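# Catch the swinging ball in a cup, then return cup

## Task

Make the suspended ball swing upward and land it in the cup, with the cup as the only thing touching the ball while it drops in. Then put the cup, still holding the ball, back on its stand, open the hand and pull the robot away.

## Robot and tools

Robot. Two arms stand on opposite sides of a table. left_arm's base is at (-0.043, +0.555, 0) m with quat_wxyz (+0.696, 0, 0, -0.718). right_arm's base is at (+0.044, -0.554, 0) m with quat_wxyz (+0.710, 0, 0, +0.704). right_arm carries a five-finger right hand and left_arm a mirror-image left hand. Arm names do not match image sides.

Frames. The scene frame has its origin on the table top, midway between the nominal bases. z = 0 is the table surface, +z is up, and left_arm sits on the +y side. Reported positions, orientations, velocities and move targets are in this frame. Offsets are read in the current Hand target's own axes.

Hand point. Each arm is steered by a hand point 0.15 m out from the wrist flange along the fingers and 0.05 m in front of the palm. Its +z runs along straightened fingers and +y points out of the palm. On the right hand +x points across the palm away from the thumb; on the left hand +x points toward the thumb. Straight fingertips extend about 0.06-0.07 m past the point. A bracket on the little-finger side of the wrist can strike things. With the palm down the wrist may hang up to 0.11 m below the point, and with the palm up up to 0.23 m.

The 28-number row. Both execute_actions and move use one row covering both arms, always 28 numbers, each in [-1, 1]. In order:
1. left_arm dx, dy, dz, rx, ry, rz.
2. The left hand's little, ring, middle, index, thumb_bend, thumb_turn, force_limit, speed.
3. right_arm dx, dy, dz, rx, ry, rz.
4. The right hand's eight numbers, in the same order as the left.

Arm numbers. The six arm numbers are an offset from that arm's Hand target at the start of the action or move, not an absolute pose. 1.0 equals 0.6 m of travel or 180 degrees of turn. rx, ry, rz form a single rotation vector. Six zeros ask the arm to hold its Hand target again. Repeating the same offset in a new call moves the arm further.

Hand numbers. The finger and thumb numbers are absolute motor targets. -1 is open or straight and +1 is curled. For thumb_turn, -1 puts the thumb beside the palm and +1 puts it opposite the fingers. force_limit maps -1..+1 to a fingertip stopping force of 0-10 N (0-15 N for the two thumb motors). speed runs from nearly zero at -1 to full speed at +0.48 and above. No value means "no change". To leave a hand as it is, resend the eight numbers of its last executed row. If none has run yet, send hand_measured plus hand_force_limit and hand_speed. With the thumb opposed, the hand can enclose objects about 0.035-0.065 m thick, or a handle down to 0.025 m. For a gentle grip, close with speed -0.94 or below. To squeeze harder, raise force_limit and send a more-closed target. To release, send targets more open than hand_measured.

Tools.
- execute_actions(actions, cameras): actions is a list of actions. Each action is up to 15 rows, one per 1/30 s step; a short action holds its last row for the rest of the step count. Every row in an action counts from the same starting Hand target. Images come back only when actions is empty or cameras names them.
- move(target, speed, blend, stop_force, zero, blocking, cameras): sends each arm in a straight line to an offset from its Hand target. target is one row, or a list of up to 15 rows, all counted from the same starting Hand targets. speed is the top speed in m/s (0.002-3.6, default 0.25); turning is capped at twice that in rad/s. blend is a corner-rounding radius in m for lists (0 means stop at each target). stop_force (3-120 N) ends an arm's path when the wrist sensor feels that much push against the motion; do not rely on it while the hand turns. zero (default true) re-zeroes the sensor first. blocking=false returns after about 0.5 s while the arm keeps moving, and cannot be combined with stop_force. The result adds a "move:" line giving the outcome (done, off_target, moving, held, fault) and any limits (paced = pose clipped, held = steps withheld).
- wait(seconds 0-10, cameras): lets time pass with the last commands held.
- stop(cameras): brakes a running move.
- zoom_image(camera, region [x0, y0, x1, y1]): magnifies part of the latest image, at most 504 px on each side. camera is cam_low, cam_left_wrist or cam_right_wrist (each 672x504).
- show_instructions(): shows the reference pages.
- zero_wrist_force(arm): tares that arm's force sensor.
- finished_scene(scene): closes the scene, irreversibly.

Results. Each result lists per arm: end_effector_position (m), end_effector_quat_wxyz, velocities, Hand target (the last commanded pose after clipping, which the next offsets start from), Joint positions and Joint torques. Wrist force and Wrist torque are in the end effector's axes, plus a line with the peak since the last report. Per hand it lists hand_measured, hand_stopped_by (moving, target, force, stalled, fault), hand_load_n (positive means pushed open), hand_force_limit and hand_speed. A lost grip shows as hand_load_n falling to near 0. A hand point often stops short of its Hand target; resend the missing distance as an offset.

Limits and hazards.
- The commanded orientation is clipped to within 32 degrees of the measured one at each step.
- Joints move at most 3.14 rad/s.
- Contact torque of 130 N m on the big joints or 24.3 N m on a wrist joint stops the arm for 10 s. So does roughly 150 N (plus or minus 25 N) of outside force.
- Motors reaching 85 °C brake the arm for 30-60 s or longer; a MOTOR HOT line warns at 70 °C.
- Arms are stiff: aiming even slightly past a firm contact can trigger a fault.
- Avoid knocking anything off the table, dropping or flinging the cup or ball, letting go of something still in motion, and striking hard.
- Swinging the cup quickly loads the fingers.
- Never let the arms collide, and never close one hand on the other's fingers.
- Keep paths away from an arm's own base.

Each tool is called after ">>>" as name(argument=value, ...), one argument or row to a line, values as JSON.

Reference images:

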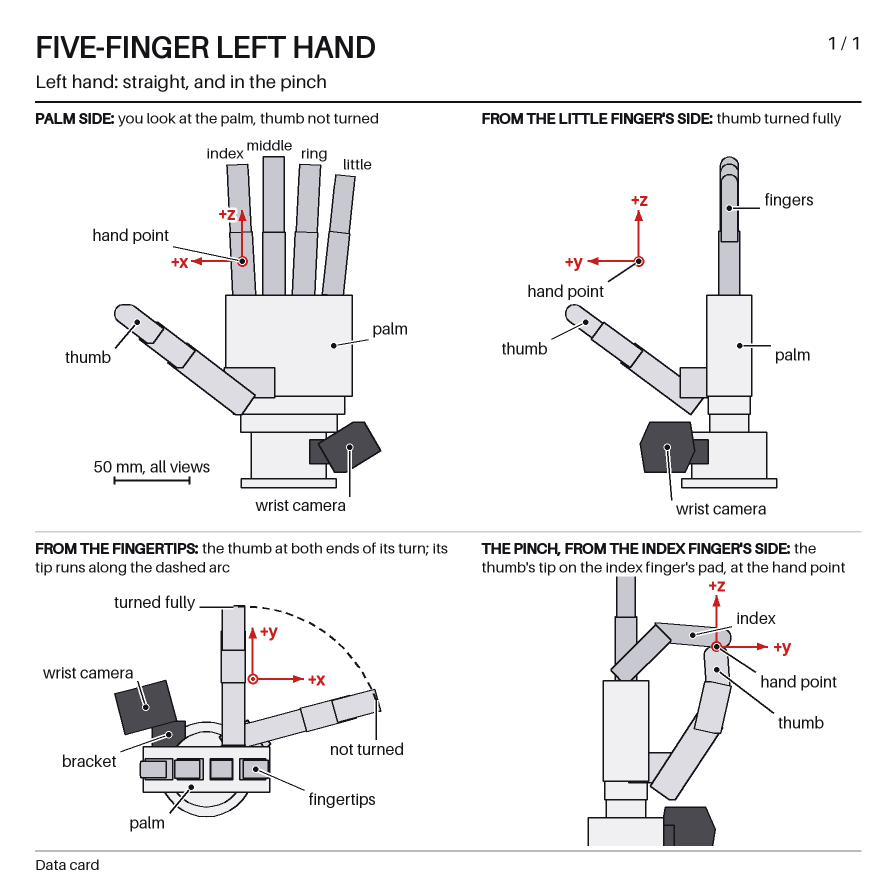

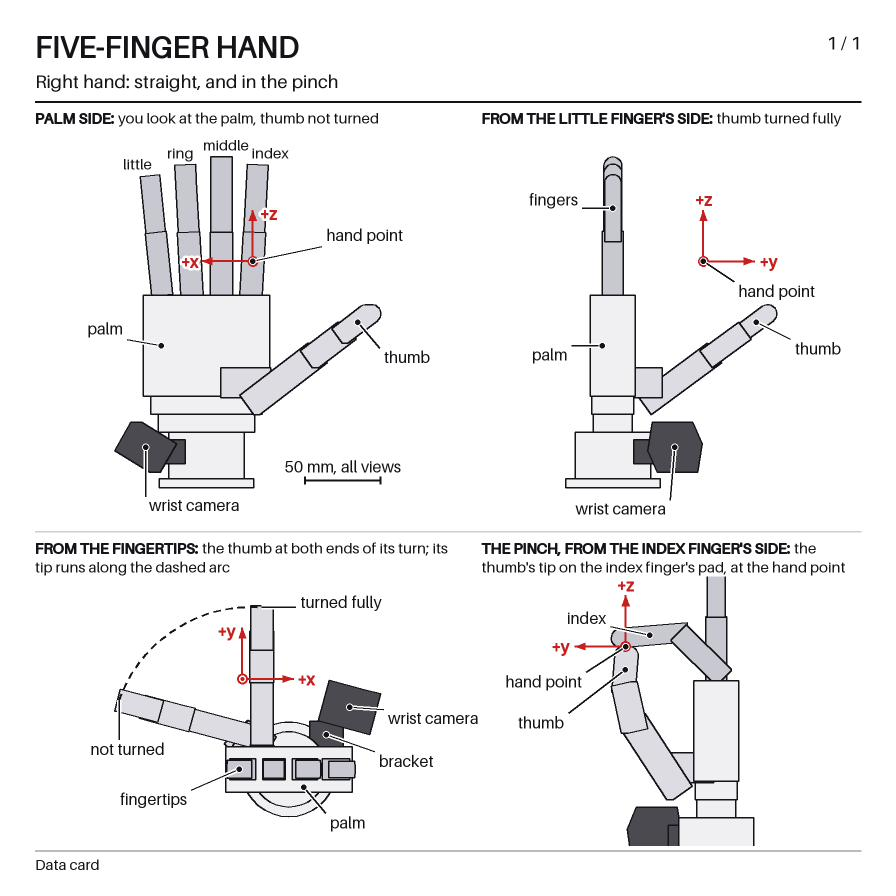

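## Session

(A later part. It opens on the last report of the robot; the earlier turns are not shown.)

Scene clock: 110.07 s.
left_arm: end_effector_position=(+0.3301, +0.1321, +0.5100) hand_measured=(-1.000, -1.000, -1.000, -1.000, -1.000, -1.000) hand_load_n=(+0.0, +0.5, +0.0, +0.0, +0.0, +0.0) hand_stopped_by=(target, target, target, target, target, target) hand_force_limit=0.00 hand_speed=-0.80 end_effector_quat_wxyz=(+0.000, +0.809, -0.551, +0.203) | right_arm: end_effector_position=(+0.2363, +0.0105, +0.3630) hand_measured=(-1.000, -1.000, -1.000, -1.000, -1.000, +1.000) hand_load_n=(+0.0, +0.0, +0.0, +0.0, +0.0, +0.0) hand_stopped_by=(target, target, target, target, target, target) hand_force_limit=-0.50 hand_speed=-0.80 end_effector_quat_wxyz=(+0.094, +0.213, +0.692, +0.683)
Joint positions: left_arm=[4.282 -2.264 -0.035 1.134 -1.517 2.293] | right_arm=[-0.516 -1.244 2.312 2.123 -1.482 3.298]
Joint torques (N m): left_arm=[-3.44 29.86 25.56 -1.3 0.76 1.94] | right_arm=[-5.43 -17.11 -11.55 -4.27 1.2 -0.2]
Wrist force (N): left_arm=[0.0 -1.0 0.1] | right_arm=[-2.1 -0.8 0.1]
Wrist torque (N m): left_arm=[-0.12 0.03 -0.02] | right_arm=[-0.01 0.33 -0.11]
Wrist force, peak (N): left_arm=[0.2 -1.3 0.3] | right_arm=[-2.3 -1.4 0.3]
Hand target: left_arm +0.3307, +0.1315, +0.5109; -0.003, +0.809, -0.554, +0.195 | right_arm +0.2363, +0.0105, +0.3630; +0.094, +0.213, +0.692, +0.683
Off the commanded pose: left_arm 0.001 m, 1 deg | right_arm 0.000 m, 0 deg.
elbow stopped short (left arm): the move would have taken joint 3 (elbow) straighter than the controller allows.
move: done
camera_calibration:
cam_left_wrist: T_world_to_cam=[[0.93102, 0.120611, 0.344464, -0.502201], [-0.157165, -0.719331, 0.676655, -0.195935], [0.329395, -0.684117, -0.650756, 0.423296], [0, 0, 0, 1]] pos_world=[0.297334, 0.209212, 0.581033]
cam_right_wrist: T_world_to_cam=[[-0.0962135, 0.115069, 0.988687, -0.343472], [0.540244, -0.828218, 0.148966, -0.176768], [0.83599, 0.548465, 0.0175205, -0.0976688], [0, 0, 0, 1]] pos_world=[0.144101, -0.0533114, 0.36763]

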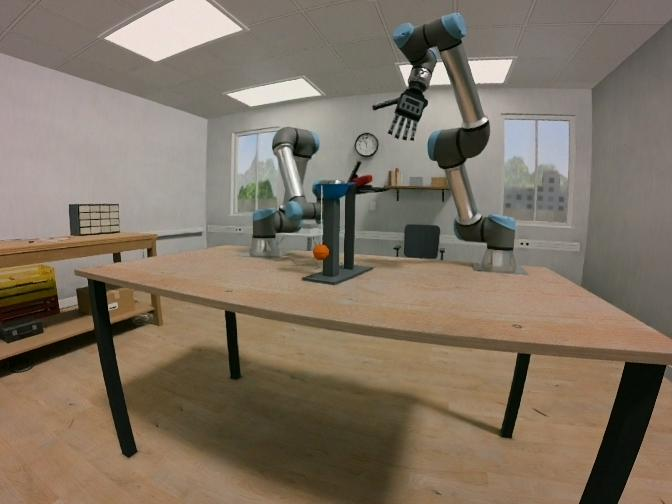

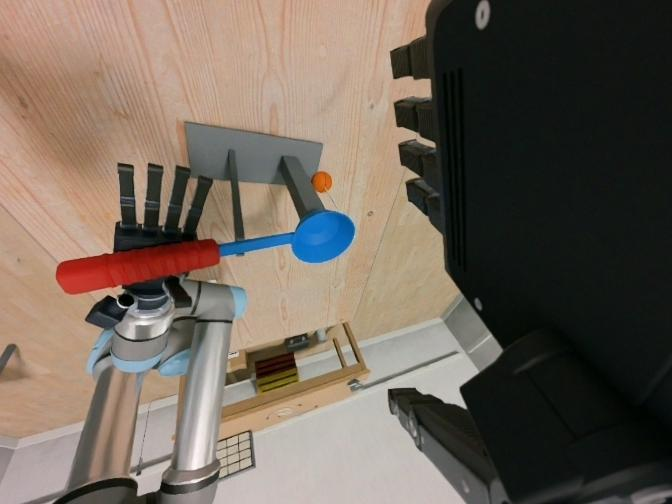

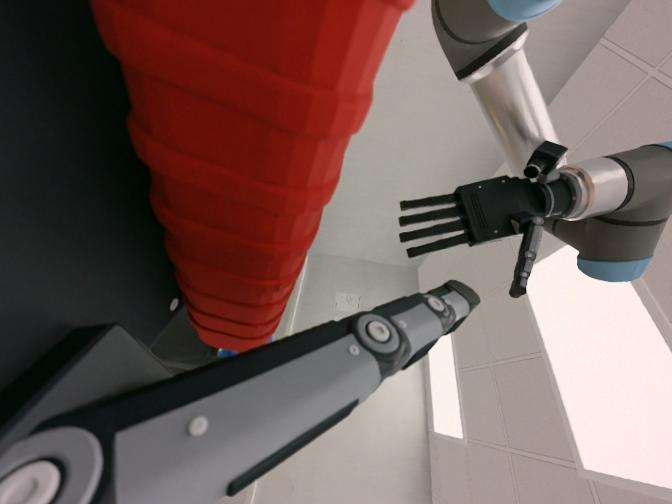

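>>> move(
  target=[0,0,0,0,0,0,-1,-1,-1,-1,-1,-1,0,-0.8,-0.0011,-0.0066,0.0003,0,0,0,-1,-1,-1,-1,-1,1,-0.5,-0.8],
  speed=0.02,
  cameras=[],
)

>>> move(
  target=[0,0,0,0,0,0,-1,-1,-1,-1,-1,-1,0,-0.8,0,0,0,0,0,0,1,1,0.99,0.99,0.99,1,0.9,-0.9],
  speed=0.02,
  cameras=[],
)

>>> wait(
  seconds=2,
  cameras=["all"],
)

>>> zoom_image(
  camera="cam_left_wrist",
  region=[40, 150, 376, 340],
)

>>> zoom_image(
  camera="cam_low",
  region=[300, 155, 390, 225],
)

Scene clock: 114.10 s.
left_arm: end_effector_position=(+0.3301, +0.1321, +0.5100) hand_measured=(-1.000, -1.000, -1.000, -1.000, -1.000, -1.000) hand_load_n=(-0.5, +0.0, +0.0, -0.5, +0.0, +0.0) hand_stopped_by=(target, target, target, target, target, target) hand_force_limit=0.00 hand_speed=-0.80 end_effector_quat_wxyz=(+0.000, +0.809, -0.551, +0.203) | right_arm: end_effector_position=(+0.2363, +0.0105, +0.3589) hand_measured=(-1.000, -1.000, -1.000, -1.000, -1.000, +1.000) hand_load_n=(+0.0, +0.0, +0.0, +0.0, +0.0, +0.0) hand_stopped_by=(target, target, target, target, target, target) hand_force_limit=-0.50 hand_speed=-0.80 end_effector_quat_wxyz=(+0.094, +0.213, +0.692, +0.683)
Joint positions: left_arm=[4.282 -2.264 -0.035 1.134 -1.517 2.293] | right_arm=[-0.516 -1.232 2.314 2.109 -1.482 3.298]
Joint torques (N m): left_arm=[-2.97 30.03 24.7 -0.99 0.56 1.84] | right_arm=[-7.71 -31.93 -4.76 -1.77 1.18 -0.8]
Wrist force (N): left_arm=[-0.2 -0.7 0.4] | right_arm=[-1.4 -1.0 -0.2]
Wrist torque (N m): left_arm=[-0.10 0.06 -0.03] | right_arm=[0.00 0.32 -0.08]
Wrist force, peak (N): left_arm=[-0.1 -1.3 0.4] | right_arm=[-2.3 -1.4 0.2]
Hand target: left_arm +0.3307, +0.1315, +0.5109; -0.003, +0.809, -0.554, +0.195 | right_arm +0.2364, +0.0105, +0.3589; +0.094, +0.213, +0.692, +0.683
Off the commanded pose: left_arm 0.001 m, 1 deg | right_arm 0.000 m, 0 deg.
elbow stopped short (left arm): the move would have taken joint 3 (elbow) straighter than the controller allows.
move: done
No camera images: "cameras" was empty.

Scene clock: 119.10 s.
left_arm: end_effector_position=(+0.3301, +0.1321, +0.5100) hand_measured=(-1.000, -1.000, -1.000, -1.000, -1.000, -1.000) hand_load_n=(+0.0, +0.0, +0.0, +0.0, +0.0, +0.0) hand_stopped_by=(target, target, target, target, target, target) hand_force_limit=0.00 hand_speed=-0.80 end_effector_quat_wxyz=(+0.000, +0.809, -0.551, +0.203) | right_arm: end_effector_position=(+0.2363, +0.0105, +0.3589) hand_measured=(+0.370, +0.370, +0.320, +0.370, -0.298, +1.000) hand_load_n=(+0.0, +0.0, +15.0, +0.0, +16.0, +0.5) hand_stopped_by=(moving, moving, force, moving, force, target) hand_force_limit=0.90 hand_speed=-0.90 end_effector_quat_wxyz=(+0.094, +0.213, +0.692, +0.683)
Joint positions: left_arm=[4.282 -2.264 -0.035 1.134 -1.517 2.293] | right_arm=[-0.516 -1.232 2.314 2.11 -1.482 3.298]
Joint torques (N m): left_arm=[-2.89 30.7 24.17 -0.54 0.39 1.83] | right_arm=[-7.81 -33.4 -21.97 -2.51 0.11 -1.18]
Wrist force (N): left_arm=[-0.1 -0.8 0.2] | right_arm=[-1.5 -1.0 -0.3]
Wrist torque (N m): left_arm=[-0.10 0.03 -0.03] | right_arm=[0.00 0.32 -0.08]
Wrist force, peak (N): left_arm=[0.0 -1.3 0.3] | right_arm=[-1.9 -1.2 -0.3]
Hand target: left_arm +0.3307, +0.1315, +0.5109; -0.003, +0.809, -0.554, +0.195 | right_arm +0.2364, +0.0105, +0.3589; +0.094, +0.213, +0.692, +0.683
Off the commanded pose: left_arm 0.001 m, 1 deg | right_arm 0.000 m, 0 deg.
elbow stopped short (left arm): the move would have taken joint 3 (elbow) straighter than the controller allows.
move: moving (right_arm; no rest 5 s after the path's end)
No camera images: "cameras" was empty.

Scene clock: 121.10 s.
left_arm: end_effector_position=(+0.3301, +0.1321, +0.5100) hand_measured=(-1.000, -1.000, -1.000, -1.000, -1.000, -1.000) hand_load_n=(+0.0, +0.0, +0.0, +0.0, +0.0, +0.0) hand_stopped_by=(target, target, target, target, target, target) hand_force_limit=0.00 hand_speed=-0.80 end_effector_quat_wxyz=(+0.000, +0.809, -0.551, +0.203) | right_arm: end_effector_position=(+0.2363, +0.0105, +0.3589) hand_measured=(+0.928, +0.918, +0.320, +0.414, -0.302, +1.000) hand_load_n=(+0.0, +8.5, +13.5, +10.0, +16.5, +0.5) hand_stopped_by=(moving, force, force, force, force, target) hand_force_limit=0.90 hand_speed=-0.90 end_effector_quat_wxyz=(+0.094, +0.213, +0.692, +0.683)
Joint positions: left_arm=[4.282 -2.264 -0.035 1.134 -1.517 2.293] | right_arm=[-0.516 -1.232 2.314 2.11 -1.482 3.298]
Joint torques (N m): left_arm=[-3.07 29.73 25.29 -0.44 0.36 1.72] | right_arm=[-6.95 -34.48 -22.09 -3.41 -0.1 -1.2]
Wrist force (N): left_arm=[-0.1 -1.0 0.3] | right_arm=[-2.4 -2.0 -1.1]
Wrist torque (N m): left_arm=[-0.13 0.03 -0.02] | right_arm=[0.04 0.26 0.15]
Wrist force, peak (N): left_arm=[-0.2 -1.2 0.2] | right_arm=[-2.8 -2.7 -2.2]
Hand target: left_arm +0.3307, +0.1315, +0.5109; -0.003, +0.809, -0.554, +0.195 | right_arm +0.2364, +0.0105, +0.3589; +0.094, +0.213, +0.692, +0.683
Off the commanded pose: left_arm 0.001 m, 1 deg | right_arm 0.000 m, 0 deg.
wait: 2.00 s; no rest
camera_calibration:
cam_left_wrist: T_world_to_cam=[[0.93102, 0.120611, 0.344464, -0.502201], [-0.157165, -0.719331, 0.676655, -0.195935], [0.329395, -0.684117, -0.650756, 0.423296], [0, 0, 0, 1]] pos_world=[0.297334, 0.209212, 0.581033]
cam_right_wrist: T_world_to_cam=[[-0.0962591, 0.115156, 0.988672, -0.339402], [0.540191, -0.828236, 0.149063, -0.176185], [0.836019, 0.54842, 0.017519, -0.0976029], [0, 0, 0, 1]] pos_world=[0.144101, -0.0533112, 0.36353]

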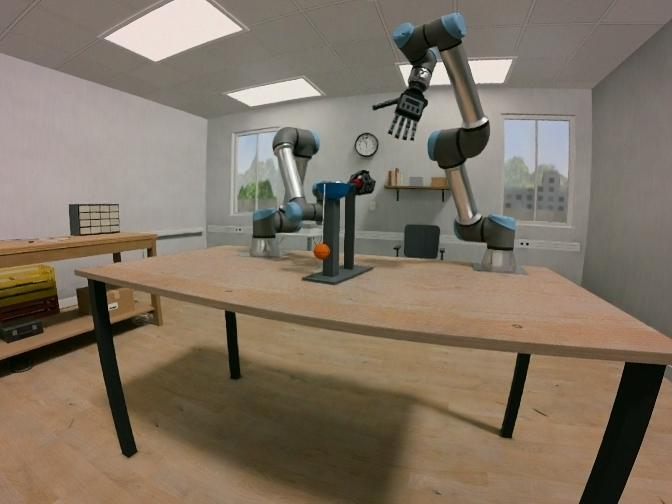

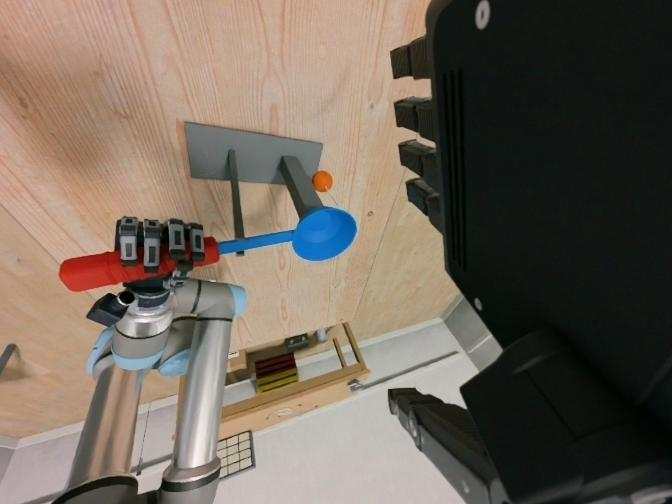

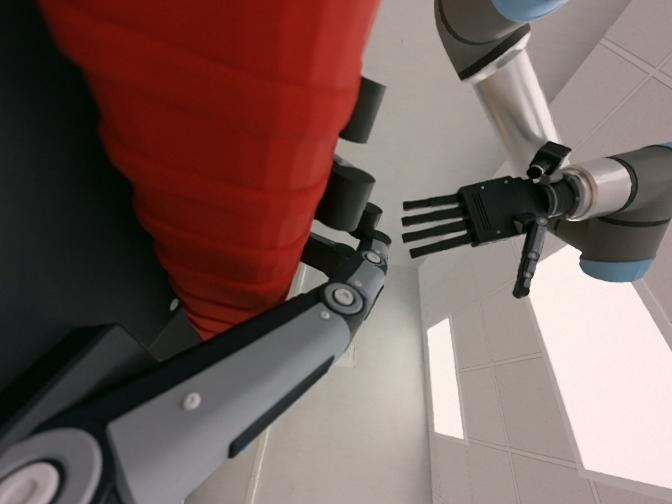

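Scaled by 1.500 from the camera's 672x504 image, which has a finer 960x720 frame.

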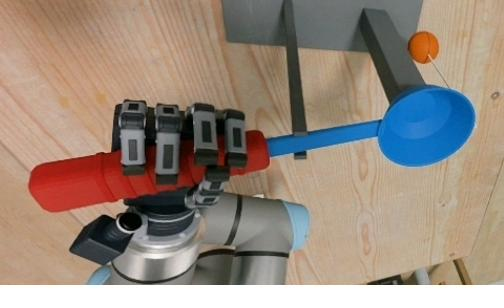

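Scaled by 5.600 from the camera's 672x504 image, which has a finer 960x720 frame.

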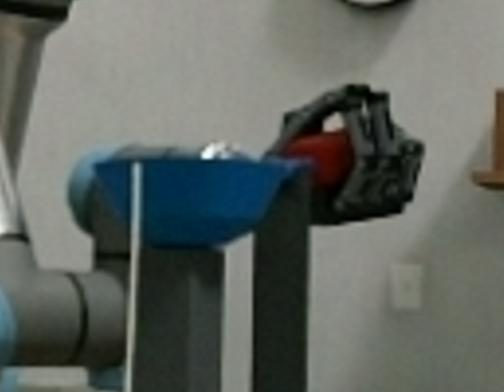

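>>> move(
  target=[0,0,0,0,0,0,-1,-1,-1,-1,-1,-1,0,-0.8,0,0,0,0,0,0,1,1,0.32,0.41,-1,1,0.9,-0.8],
  speed=0.02,
  cameras=[],
)

>>> move(
  target=[0,0,0,0,0,0,-1,-1,-1,-1,-1,-1,0,-0.8,0,0,0,0,0,0,1,1,0.99,0.99,-1,1,0.9,-0.9],
  speed=0.02,
  cameras=["cam_low","cam_left_wrist"],
)

>>> zoom_image(
  camera="cam_left_wrist",
  region=[40, 150, 376, 340],
)

Scene clock: 125.27 s.
left_arm: end_effector_position=(+0.3301, +0.1321, +0.5100) hand_measured=(-1.000, -1.000, -1.000, -1.000, -1.000, -1.000) hand_load_n=(+0.0, +0.0, +0.0, +0.0, +0.0, +0.0) hand_stopped_by=(target, target, target, target, target, target) hand_force_limit=0.00 hand_speed=-0.80 end_effector_quat_wxyz=(+0.000, +0.809, -0.551, +0.203) | right_arm: end_effector_position=(+0.2363, +0.0105, +0.3589) hand_measured=(+1.000, +0.918, +0.320, +0.410, -1.000, +1.000) hand_load_n=(+4.0, +6.5, +0.0, +0.0, +0.0, +0.0) hand_stopped_by=(target, force, force, target, target, target) hand_force_limit=0.90 hand_speed=-0.80 end_effector_quat_wxyz=(+0.094, +0.213, +0.692, +0.683)
Joint positions: left_arm=[4.282 -2.264 -0.035 1.134 -1.517 2.293] | right_arm=[-0.516 -1.232 2.314 2.11 -1.482 3.298]
Joint torques (N m): left_arm=[-1.99 30.63 24.55 -0.12 0.21 1.65] | right_arm=[-8.98 -35.22 -21.27 -4.42 -1.11 -1.13]
Wrist force (N): left_arm=[0.0 -0.9 0.3] | right_arm=[-2.8 -2.8 -2.0]
Wrist torque (N m): left_arm=[-0.12 0.02 -0.01] | right_arm=[0.10 0.23 0.20]
Wrist force, peak (N): left_arm=[0.1 -1.2 0.6] | right_arm=[-3.1 -3.4 -2.0]
Hand target: left_arm +0.3307, +0.1315, +0.5109; -0.003, +0.809, -0.554, +0.195 | right_arm +0.2364, +0.0105, +0.3589; +0.094, +0.213, +0.692, +0.683
Off the commanded pose: left_arm 0.001 m, 1 deg | right_arm 0.000 m, 0 deg.
elbow stopped short (left arm): the move would have taken joint 3 (elbow) straighter than the controller allows.
move: done
No camera images: "cameras" was empty.

Scene clock: 127.53 s.
left_arm: end_effector_position=(+0.3301, +0.1321, +0.5100) hand_measured=(-1.000, -1.000, -1.000, -1.000, -1.000, -1.000) hand_load_n=(+0.0, +0.0, +0.0, +0.0, +0.0, +0.0) hand_stopped_by=(target, target, target, target, target, target) hand_force_limit=0.00 hand_speed=-0.80 end_effector_quat_wxyz=(+0.000, +0.809, -0.551, +0.203) | right_arm: end_effector_position=(+0.2364, +0.0105, +0.3589) hand_measured=(+1.000, +0.918, +0.876, +0.752, -1.000, +1.000) hand_load_n=(+0.0, +1.0, +9.5, +4.0, +0.0, +0.0) hand_stopped_by=(target, force, force, force, target, target) hand_force_limit=0.90 hand_speed=-0.90 end_effector_quat_wxyz=(+0.094, +0.213, +0.692, +0.683)
Joint positions: left_arm=[4.282 -2.264 -0.035 1.134 -1.517 2.293] | right_arm=[-0.516 -1.232 2.314 2.11 -1.482 3.298]
Joint torques (N m): left_arm=[-2.17 30.16 24.17 0.16 0.15 1.62] | right_arm=[-9.04 -33.76 -21 -3.95 -0.66 -1.13]
Wrist force (N): left_arm=[0.1 -1.2 0.5] | right_arm=[-2.6 -2.8 -1.2]
Wrist torque (N m): left_arm=[-0.17 0.02 0.00] | right_arm=[0.05 0.28 0.19]
Wrist force, peak (N): left_arm=[-0.1 -1.2 0.4] | right_arm=[-2.7 -3.1 -2.1]
Hand target: left_arm +0.3307, +0.1315, +0.5109; -0.003, +0.809, -0.554, +0.195 | right_arm +0.2364, +0.0105, +0.3589; +0.094, +0.213, +0.692, +0.683
Off the commanded pose: left_arm 0.001 m, 1 deg | right_arm 0.000 m, 0 deg.
elbow stopped short (left arm): the move would have taken joint 3 (elbow) straighter than the controller allows.
move: done
camera_calibration:
cam_left_wrist: T_world_to_cam=[[0.93102, 0.120611, 0.344464, -0.502201], [-0.157165, -0.719331, 0.676655, -0.195935], [0.329395, -0.684117, -0.650756, 0.423296], [0, 0, 0, 1]] pos_world=[0.297334, 0.209212, 0.581033]
Images, in order (width x height): cam_low 672x504, cam_left_wrist 672x504.

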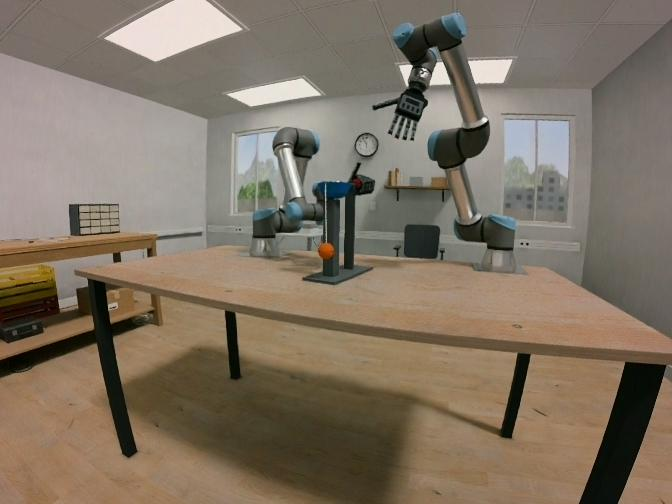

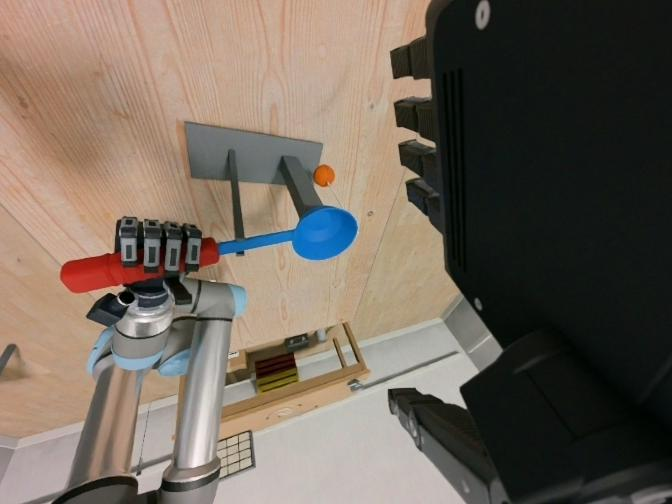

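Scaled by 1.500 from the camera's 672x504 image, which has a finer 960x720 frame.

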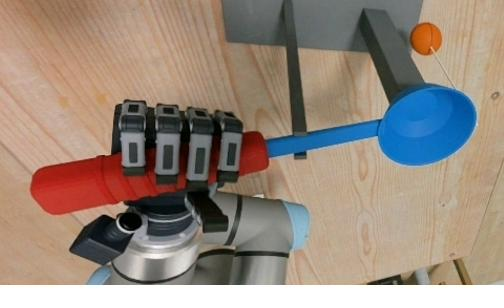

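>>> move(
  target=[0,0,0,0,0,0,-1,-1,-1,-1,-1,-1,0,-0.8,0,0,0,0,0,0,1,1,0.99,0.99,0.99,1,0.9,-0.9],
  speed=0.02,
  cameras=["cam_low","cam_left_wrist"],
)

>>> zoom_image(
  camera="cam_left_wrist",
  region=[40, 150, 376, 340],
)

>>> zoom_image(
  camera="cam_low",
  region=[300, 155, 390, 225],
)

Scene clock: 132.37 s.
left_arm: end_effector_position=(+0.3301, +0.1321, +0.5100) hand_measured=(-1.000, -1.000, -1.000, -1.000, -1.000, -1.000) hand_load_n=(+0.0, +0.0, +0.0, +0.0, +0.0, +0.0) hand_stopped_by=(target, target, target, target, target, target) hand_force_limit=0.00 hand_speed=-0.80 end_effector_quat_wxyz=(+0.000, +0.809, -0.551, +0.203) | right_arm: end_effector_position=(+0.2363, +0.0105, +0.3589) hand_measured=(+1.000, +0.918, +0.876, +0.752, -0.494, +1.000) hand_load_n=(+0.0, +0.5, +8.0, +4.0, +14.0, +2.5) hand_stopped_by=(target, force, force, force, force, target) hand_force_limit=0.90 hand_speed=-0.90 end_effector_quat_wxyz=(+0.094, +0.213, +0.692, +0.683)
Joint positions: left_arm=[4.282 -2.264 -0.035 1.134 -1.517 2.293] | right_arm=[-0.516 -1.232 2.314 2.11 -1.482 3.298]
Joint torques (N m): left_arm=[-2.24 29.89 24.48 0.57 0 1.59] | right_arm=[-8.04 -33.46 -21.02 -0.92 1.58 -1.23]
Wrist force (N): left_arm=[0.0 -1.2 0.4] | right_arm=[-2.7 -3.2 -1.0]
Wrist torque (N m): left_arm=[-0.17 0.02 0.00] | right_arm=[0.02 0.29 0.19]
Wrist force, peak (N): left_arm=[0.0 -1.3 0.4] | right_arm=[-2.9 -3.2 -1.1]
Hand target: left_arm +0.3307, +0.1315, +0.5109; -0.003, +0.809, -0.554, +0.195 | right_arm +0.2364, +0.0105, +0.3589; +0.094, +0.213, +0.692, +0.683
Off the commanded pose: left_arm 0.001 m, 1 deg | right_arm 0.000 m, 0 deg.
elbow stopped short (left arm): the move would have taken joint 3 (elbow) straighter than the controller allows.
move: done
camera_calibration:
cam_left_wrist: T_world_to_cam=[[0.93102, 0.120611, 0.344464, -0.502201], [-0.157165, -0.719331, 0.676655, -0.195935], [0.329395, -0.684117, -0.650756, 0.423296], [0, 0, 0, 1]] pos_world=[0.297334, 0.209212, 0.581033]
Images, in order (width x height): cam_low 672x504, cam_left_wrist 672x504.

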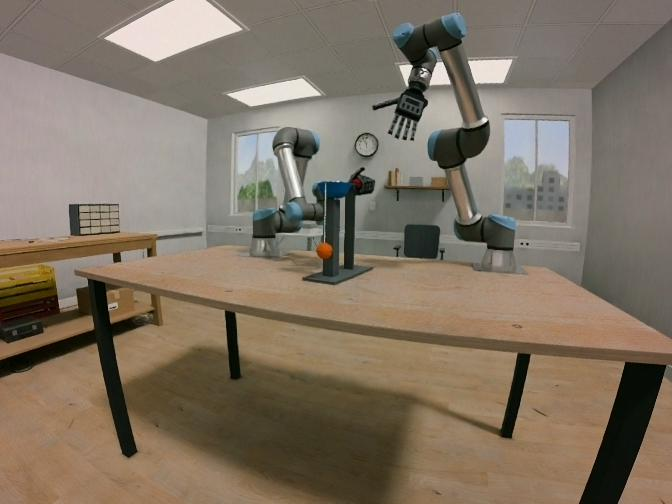

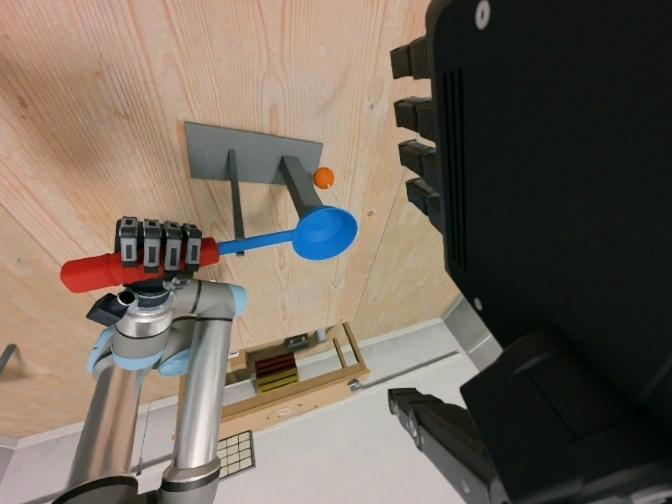

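Scaled by 1.500 from the camera's 672x504 image, which has a finer 960x720 frame.

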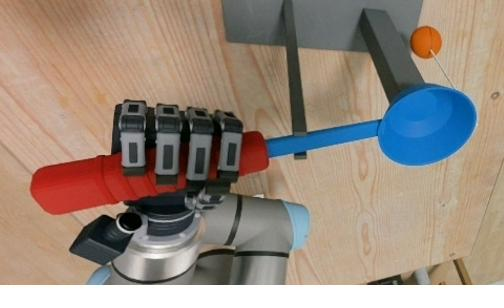

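Scaled by 5.600 from the camera's 672x504 image, which has a finer 960x720 frame.

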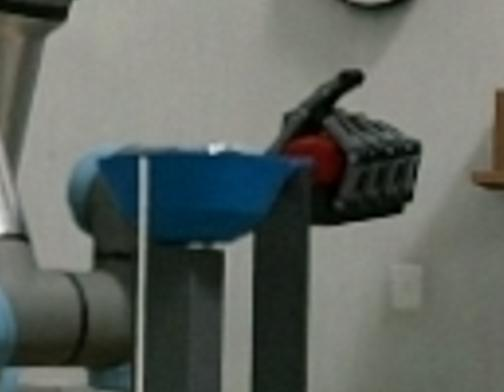

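>>> move(
  target=[
    [-0.2292,0.5588,-0.1932,-0.067,-0.079,-0.128,-1,-1,-1,-1,-1,-1,0,-0.8,0,0,0,0,0,0,1,1,0.99,0.99,0.99,1,0.9,-0.9],
    [-0.5603,0.8147,-0.042,-0.0964,-0.1125,-0.1827,-1,-1,-1,-1,-1,-1,0,-0.8,0.0529,0.3283,-0.0156,0,0,0,1,1,0.99,0.99,0.99,1,0.9,-0.9],
  ],
  speed=[0.4,0.15],
  blend=[0.03,0],
  cameras=["all"],
)

>>> zoom_image(
  camera="cam_low",
  region=[290, 80, 450, 240],
)

Scene clock: 141.10 s.
left_arm: end_effector_position=(-0.2193, +0.2497, +0.3211) hand_measured=(-1.000, -1.000, -1.000, -1.000, -1.000, -1.000) hand_load_n=(+0.0, +0.5, +0.0, +0.0, +0.0, +0.0) hand_stopped_by=(target, target, target, target, target, target) hand_force_limit=0.00 hand_speed=-0.80 end_effector_quat_wxyz=(+0.076, +0.944, -0.318, -0.039) | right_arm: end_effector_position=(+0.2367, +0.0108, +0.5587) hand_measured=(+1.000, +0.918, +0.876, +0.752, -0.494, +1.000) hand_load_n=(+0.0, +0.5, +7.5, +4.5, +14.0, +2.0) hand_stopped_by=(target, force, force, force, force, target) hand_force_limit=0.90 hand_speed=-0.90 end_effector_quat_wxyz=(+0.094, +0.213, +0.692, +0.683)
Joint positions: left_arm=[3.168 -1.375 -1.789 1.714 -1.45 0.636] | right_arm=[-0.516 -1.636 2.083 2.743 -1.482 3.298]
Joint torques (N m): left_arm=[-2.44 -2.26 18.93 -2.2 1.01 -1.36] | right_arm=[-5.39 -16.15 -17.42 -1.62 -0.01 -1.29]
Wrist force (N): left_arm=[-0.1 -0.1 0.0] | right_arm=[-1.8 -2.1 -0.3]
Wrist torque (N m): left_arm=[0.00 0.01 -0.14] | right_arm=[0.14 0.32 0.25]
Wrist force, peak (N): left_arm=[0.2 -3.1 1.0] | right_arm=[-2.9 -4.2 -1.1]
Hand target: left_arm -0.2194, +0.2497, +0.3210; +0.076, +0.944, -0.318, -0.039 | right_arm +0.2367, +0.0108, +0.5587; +0.094, +0.213, +0.692, +0.683
Off the commanded pose: left_arm 0.000 m, 0 deg | right_arm 0.000 m, 0 deg.
move: done
camera_calibration:
cam_left_wrist: T_world_to_cam=[[0.806057, 0.577067, -0.131398, 0.0716815], [0.549381, -0.646985, 0.528764, 0.114524], [0.22012, -0.498402, -0.838536, 0.551808], [0, 0, 0, 1]] pos_world=[-0.24216, 0.307753, 0.411574]
cam_right_wrist: T_world_to_cam=[[-0.0963793, 0.114961, 0.988683, -0.536943], [0.540219, -0.828234, 0.148967, -0.205831], [0.835987, 0.548463, 0.0177204, -0.101625], [0, 0, 0, 1]] pos_world=[0.144401, -0.0530118, 0.56333]

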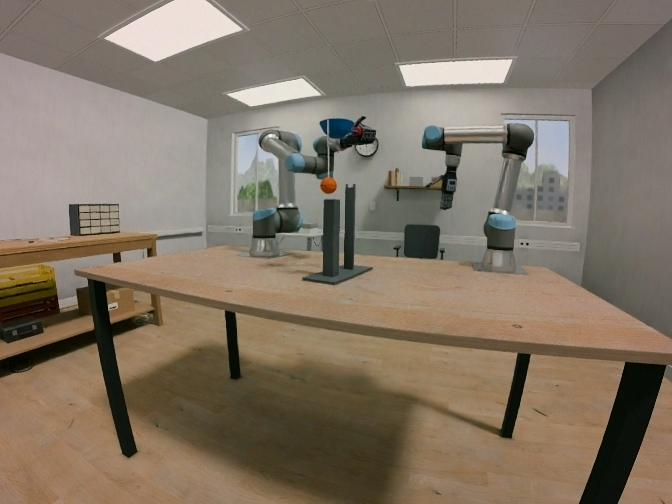

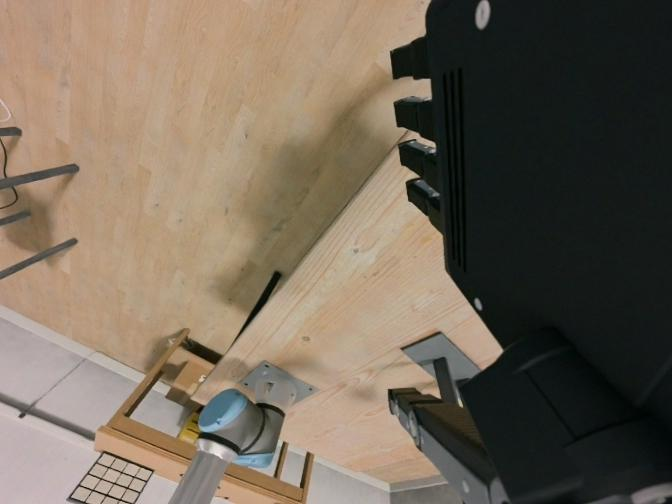

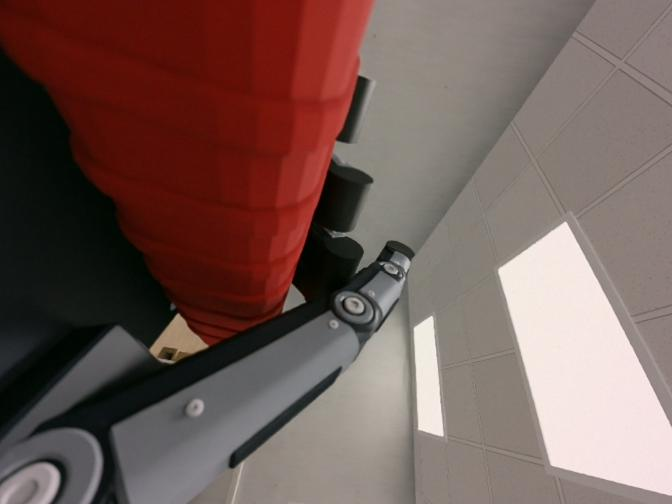

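Scaled by 3.150 from the camera's 672x504 image, which has a finer 960x720 frame.

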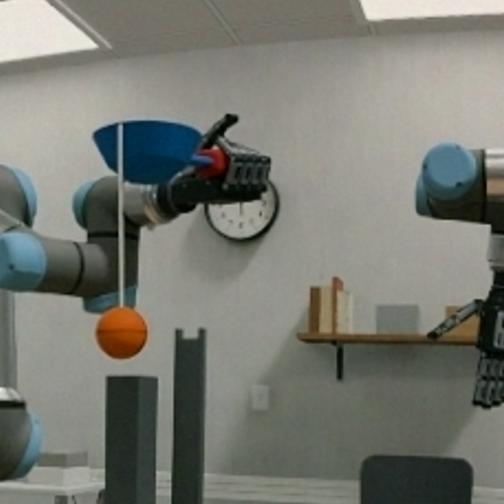

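>>> move(
  target=[
    [0,0,0,0,0,0,-1,-1,-1,-1,-1,-1,0,-0.8,0.1317,0.1642,0.284,0.0188,0.1998,-0.0005,1,1,0.99,0.99,0.99,1,0.9,-0.9],
    [0,0,0,0,0,0,-1,-1,-1,-1,-1,-1,0,-0.8,0.0458,-0.3617,0.3098,0.0188,0.1998,-0.0005,1,1,0.99,0.99,0.99,1,0.9,-0.9],
    [0,0,0,0,0,0,-1,-1,-1,-1,-1,-1,0,-0.8,0.0337,-0.4365,0.3135,0.0188,0.1998,-0.0005,1,1,0.99,0.99,0.99,1,0.9,-0.9],
  ],
  speed=[0.18,0.2,0.05],
  blend=[0.03,0.01,0],
  cameras=["all"],
)

>>> zoom_image(
  camera="cam_low",
  region=[300, 150, 460, 310],
)

Scene clock: 147.60 s.
left_arm: end_effector_position=(-0.2194, +0.2497, +0.3210) hand_measured=(-1.000, -1.000, -1.000, -1.000, -1.000, -1.000) hand_load_n=(-0.5, +0.0, +0.0, +0.0, +0.0, +0.0) hand_stopped_by=(target, target, target, target, target, target) hand_force_limit=0.00 hand_speed=-0.80 end_effector_quat_wxyz=(+0.076, +0.944, -0.318, -0.039) | right_arm: end_effector_position=(+0.2543, +0.1964, +0.5323) hand_measured=(+1.000, +0.918, +0.876, +0.752, -0.494, +1.000) hand_load_n=(+0.0, +3.0, +7.0, +0.5, +13.5, +3.0) hand_stopped_by=(target, force, force, force, force, target) hand_force_limit=0.90 hand_speed=-0.90 end_effector_quat_wxyz=(-0.130, -0.006, +0.708, +0.694)
Joint positions: left_arm=[3.168 -1.375 -1.79 1.714 -1.449 0.636] | right_arm=[-0.654 -1.15 1.602 2.694 -0.715 3.314]
Joint torques (N m): left_arm=[-14.4 -2.19 8.46 0.56 1.76 -2.08] | right_arm=[-0.82 -36.21 -19.8 -1.88 -0.08 -0.18]
Wrist force (N): left_arm=[-0.2 0.0 0.2] | right_arm=[-1.4 -2.5 -0.3]
Wrist torque (N m): left_arm=[0.00 0.03 -0.11] | right_arm=[0.20 0.21 0.37]
Wrist force, peak (N): left_arm=[-0.2 0.2 0.4] | right_arm=[-3.2 -10.1 -0.1]
Hand target: left_arm -0.2194, +0.2497, +0.3210; +0.076, +0.944, -0.318, -0.039 | right_arm +0.2543, +0.1964, +0.5323; -0.130, -0.006, +0.708, +0.694 (not the last commanded pose)
Off the commanded pose: left_arm 0.000 m, 0 deg | right_arm 0.238 m, 0 deg.
FORCE FAULT: contact force on the right arm reached its limit, and that arm stopped. The contact can be on any part of that arm, not only on its tool. That arm's remaining commands of this call were not run. That arm is still stopped at the end of this call. That arm stays stopped for about 10 more seconds. Until then a move that you send moves the other arm only, and its call returns only when the move has ended. Once the stop has ended, the next robot result says so. If the stop ends while you think or write, that arm runs what you send next, counted from a new Hand target: where the arm stands when the stop ends. While its stop runs, that arm, its gripper or tool too, takes no new command. Until it ends, the stop uses up actions while you think or wait. An arm that is not stopped still takes commands.
move: fault (right_arm); path passed 1 of 3 targets
camera_calibration:
cam_left_wrist: T_world_to_cam=[[0.805894, 0.57729, -0.131421, 0.0715693], [0.549619, -0.646934, 0.528578, 0.114696], [0.220122, -0.498209, -0.83865, 0.551713], [0, 0, 0, 1]] pos_world=[-0.242161, 0.307753, 0.411474]
cam_right_wrist: T_world_to_cam=[[-0.121986, -0.00600085, 0.992514, -0.502246], [0.927098, -0.357761, 0.111783, -0.228712], [0.354412, 0.933794, 0.0492052, -0.187743], [0, 0, 0, 1]] pos_world=[0.21731, 0.0904752, 0.53329]

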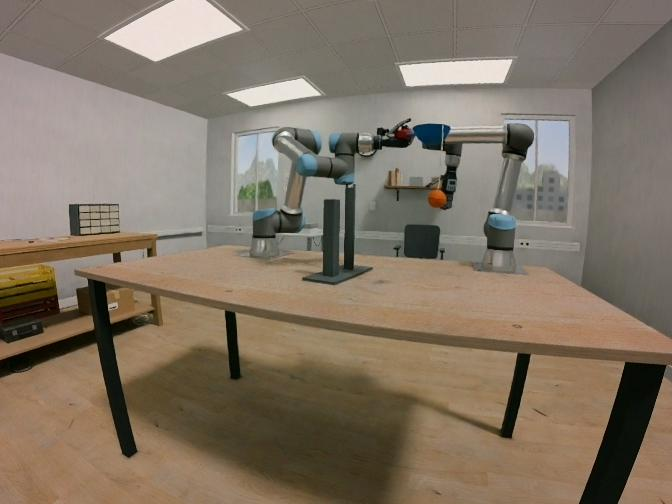

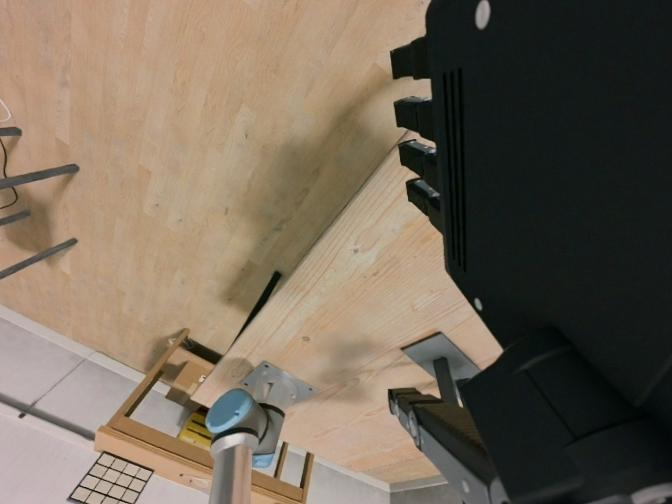

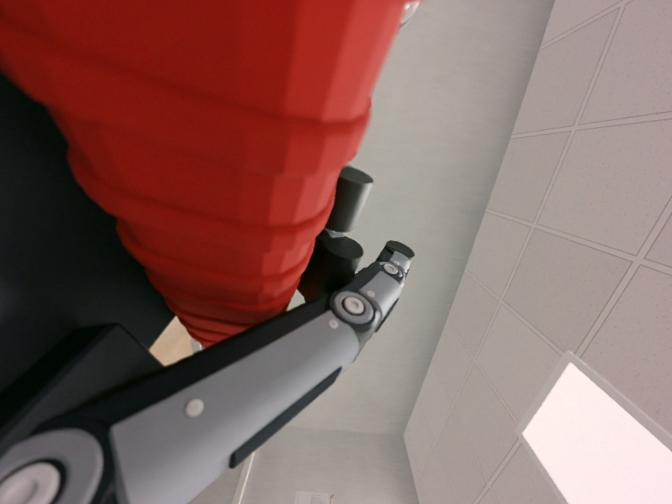

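Scaled by 3.150 from the camera's 672x504 image, which has a finer 960x720 frame.

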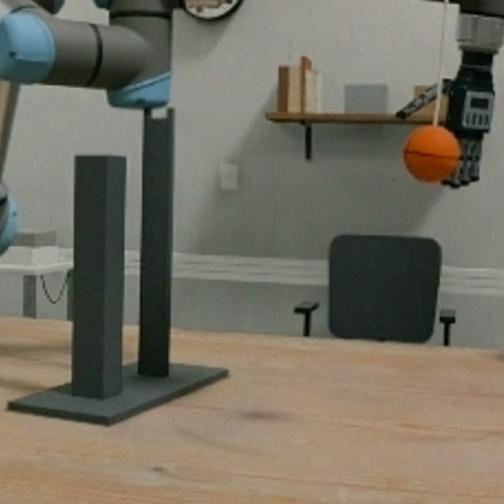

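>>> wait(
  seconds=1,
  cameras=["cam_low"],
)

Scene clock: 157.67 s.
left_arm: end_effector_position=(-0.2194, +0.2497, +0.3210) hand_measured=(-1.000, -1.000, -1.000, -1.000, -1.000, -1.000) hand_load_n=(+0.0, +0.0, +0.0, +0.0, +0.0, +0.0) hand_stopped_by=(target, target, target, target, target, target) hand_force_limit=0.00 hand_speed=-0.80 end_effector_quat_wxyz=(+0.076, +0.944, -0.318, -0.039) | right_arm: end_effector_position=(+0.2543, +0.1964, +0.5323) hand_measured=(+1.000, +0.918, +0.876, +0.752, -0.494, +1.000) hand_load_n=(+0.0, +1.0, +6.5, +0.0, +14.0, +2.5) hand_stopped_by=(target, force, force, force, force, target) hand_force_limit=0.90 hand_speed=-0.90 end_effector_quat_wxyz=(-0.130, -0.006, +0.708, +0.694)
Joint positions: left_arm=[3.168 -1.375 -1.79 1.714 -1.449 0.636] | right_arm=[-0.654 -1.15 1.602 2.694 -0.715 3.314]
Joint torques (N m): left_arm=[-14.72 -3.09 9.85 0.62 0.81 -1.97] | right_arm=[-1.98 -36.91 -18.38 -1.84 -0.16 0.15]
Wrist force (N): left_arm=[-0.1 -0.1 0.0] | right_arm=[-1.6 -2.0 -0.2]
Wrist torque (N m): left_arm=[0.00 0.02 -0.11] | right_arm=[0.20 0.27 0.30]
Wrist force, peak (N): left_arm=[-0.3 -0.1 0.5] | right_arm=[-1.6 -2.5 -0.4]
Hand target: left_arm -0.2194, +0.2497, +0.3210; +0.076, +0.944, -0.318, -0.039 | right_arm +0.2543, +0.1964, +0.5323; -0.130, -0.006, +0.708, +0.694 (not the last commanded pose)
Off the commanded pose: left_arm 0.000 m, 0 deg | right_arm 0.238 m, 0 deg.
FORCE FAULT, CONTINUED: the right arm's stop, for the force fault that an earlier result reported, is over. The rest of the stop counts as 19 of the actions that you can send in this scene. That arm's target is now where it stood when the stop ended, not its last command. That arm accepts commands again.
wait: 1.00 s; at rest from the start
Images, in order (width x height): cam_low 672x504.

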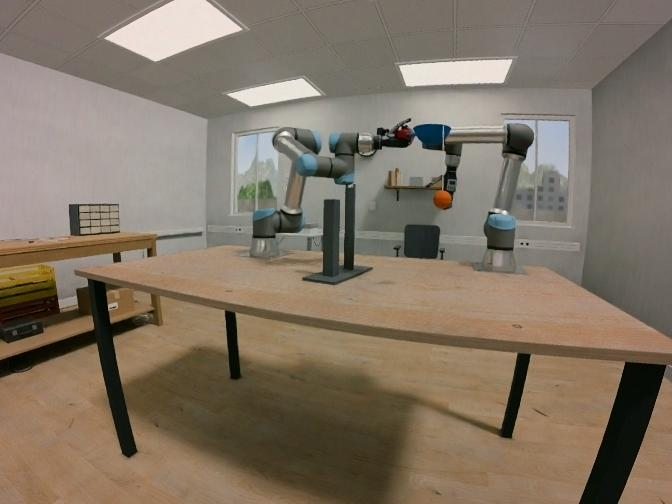

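>>> move(
  target=[
    [-0.1633,0.0626,-0.002,0,0,0,-1,-1,-1,-1,-1,-1,0,-0.8,0.0375,0.21,-0.0006,0,0,0,1,1,0.99,0.99,0.99,1,0.9,-0.9],
    [-0.1633,0.0626,-0.002,0,0,0,-1,-1,-1,-1,-1,-1,0,-0.8,0.3715,0.1505,0.0382,0,0,0,1,1,0.99,0.99,0.99,1,0.9,-0.9],
    [-0.1633,0.0626,-0.002,0,0,0,-1,-1,-1,-1,-1,-1,0,-0.8,0.2807,-0.3585,0.0395,0,0,0,1,1,0.99,0.99,0.99,1,0.9,-0.9],
    [-0.1633,0.0626,-0.002,0,0,0,-1,-1,-1,-1,-1,-1,0,-0.8,0.2643,-0.4498,0.0397,0,0,0,1,1,0.99,0.99,0.99,1,0.9,-0.9],
  ],
  speed=[0.15,0.2,0.2,0.04],
  blend=[0.01,0.05,0.01,0],
  cameras=["cam_low"],
)

>>> zoom_image(
  camera="cam_low",
  region=[300, 170, 460, 290],
)

Scene clock: 166.80 s.
left_arm: end_effector_position=(-0.3195, +0.2797, +0.3310) hand_measured=(-1.000, -1.000, -1.000, -1.000, -1.000, -1.000) hand_load_n=(+0.0, +0.5, +0.0, +0.0, +0.0, +0.0) hand_stopped_by=(target, target, target, target, target, target) hand_force_limit=0.00 hand_speed=-0.80 end_effector_quat_wxyz=(+0.076, +0.944, -0.318, -0.039) | right_arm: end_effector_position=(+0.0503, +0.1801, +0.2942) hand_measured=(+1.000, +0.918, +0.876, +0.752, -0.494, +1.000) hand_load_n=(+0.0, +1.0, +6.5, +0.5, +14.0, +2.5) hand_stopped_by=(target, force, force, force, force, target) hand_force_limit=0.90 hand_speed=-0.90 end_effector_quat_wxyz=(-0.130, -0.006, +0.708, +0.694)
Joint positions: left_arm=[2.725 -1.5 -1.647 1.737 -1.512 0.196] | right_arm=[-0.303 -0.866 1.941 2.069 -1.065 3.316]
Joint torques (N m): left_arm=[-15.42 30.83 8.27 -4.49 1.7 -2.05] | right_arm=[-10.13 -47.82 -20.18 -0.26 1.1 0.08]
Wrist force (N): left_arm=[0.0 -0.3 0.1] | right_arm=[-1.8 -1.4 -0.4]
Wrist torque (N m): left_arm=[-0.06 -0.01 -0.10] | right_arm=[0.20 0.33 0.20]
Wrist force, peak (N): left_arm=[0.9 -0.4 0.1] | right_arm=[-1.7 -4.3 -0.5]
Hand target: left_arm -0.3195, +0.2797, +0.3310; +0.076, +0.944, -0.318, -0.039 | right_arm +0.0503, +0.1801, +0.2942; -0.130, -0.006, +0.708, +0.694
Off the commanded pose: left_arm 0.000 m, 0 deg | right_arm 0.000 m, 0 deg.
move: done
Images, in order (width x height): cam_low 672x504.

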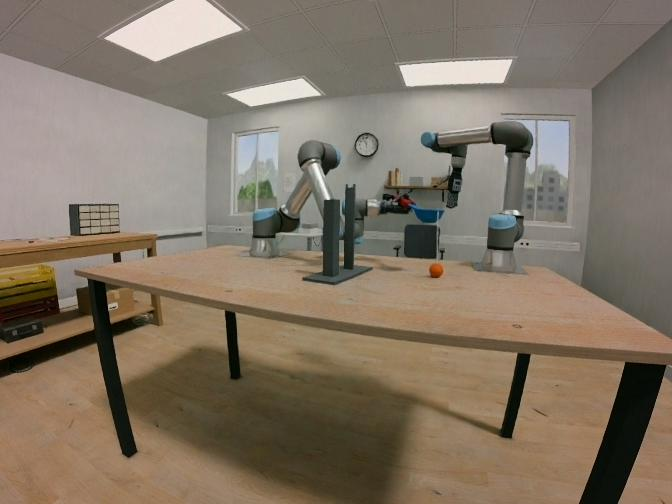

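Scaled by 3.150 from the camera's 672x504 image, which has a finer 960x720 frame.

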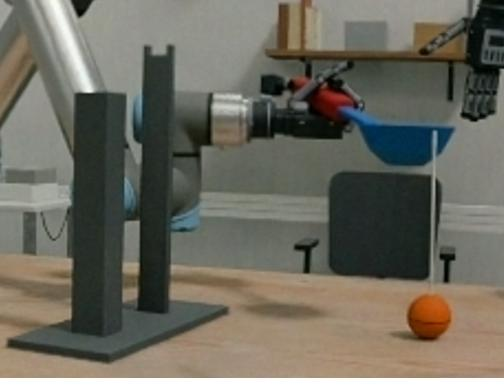

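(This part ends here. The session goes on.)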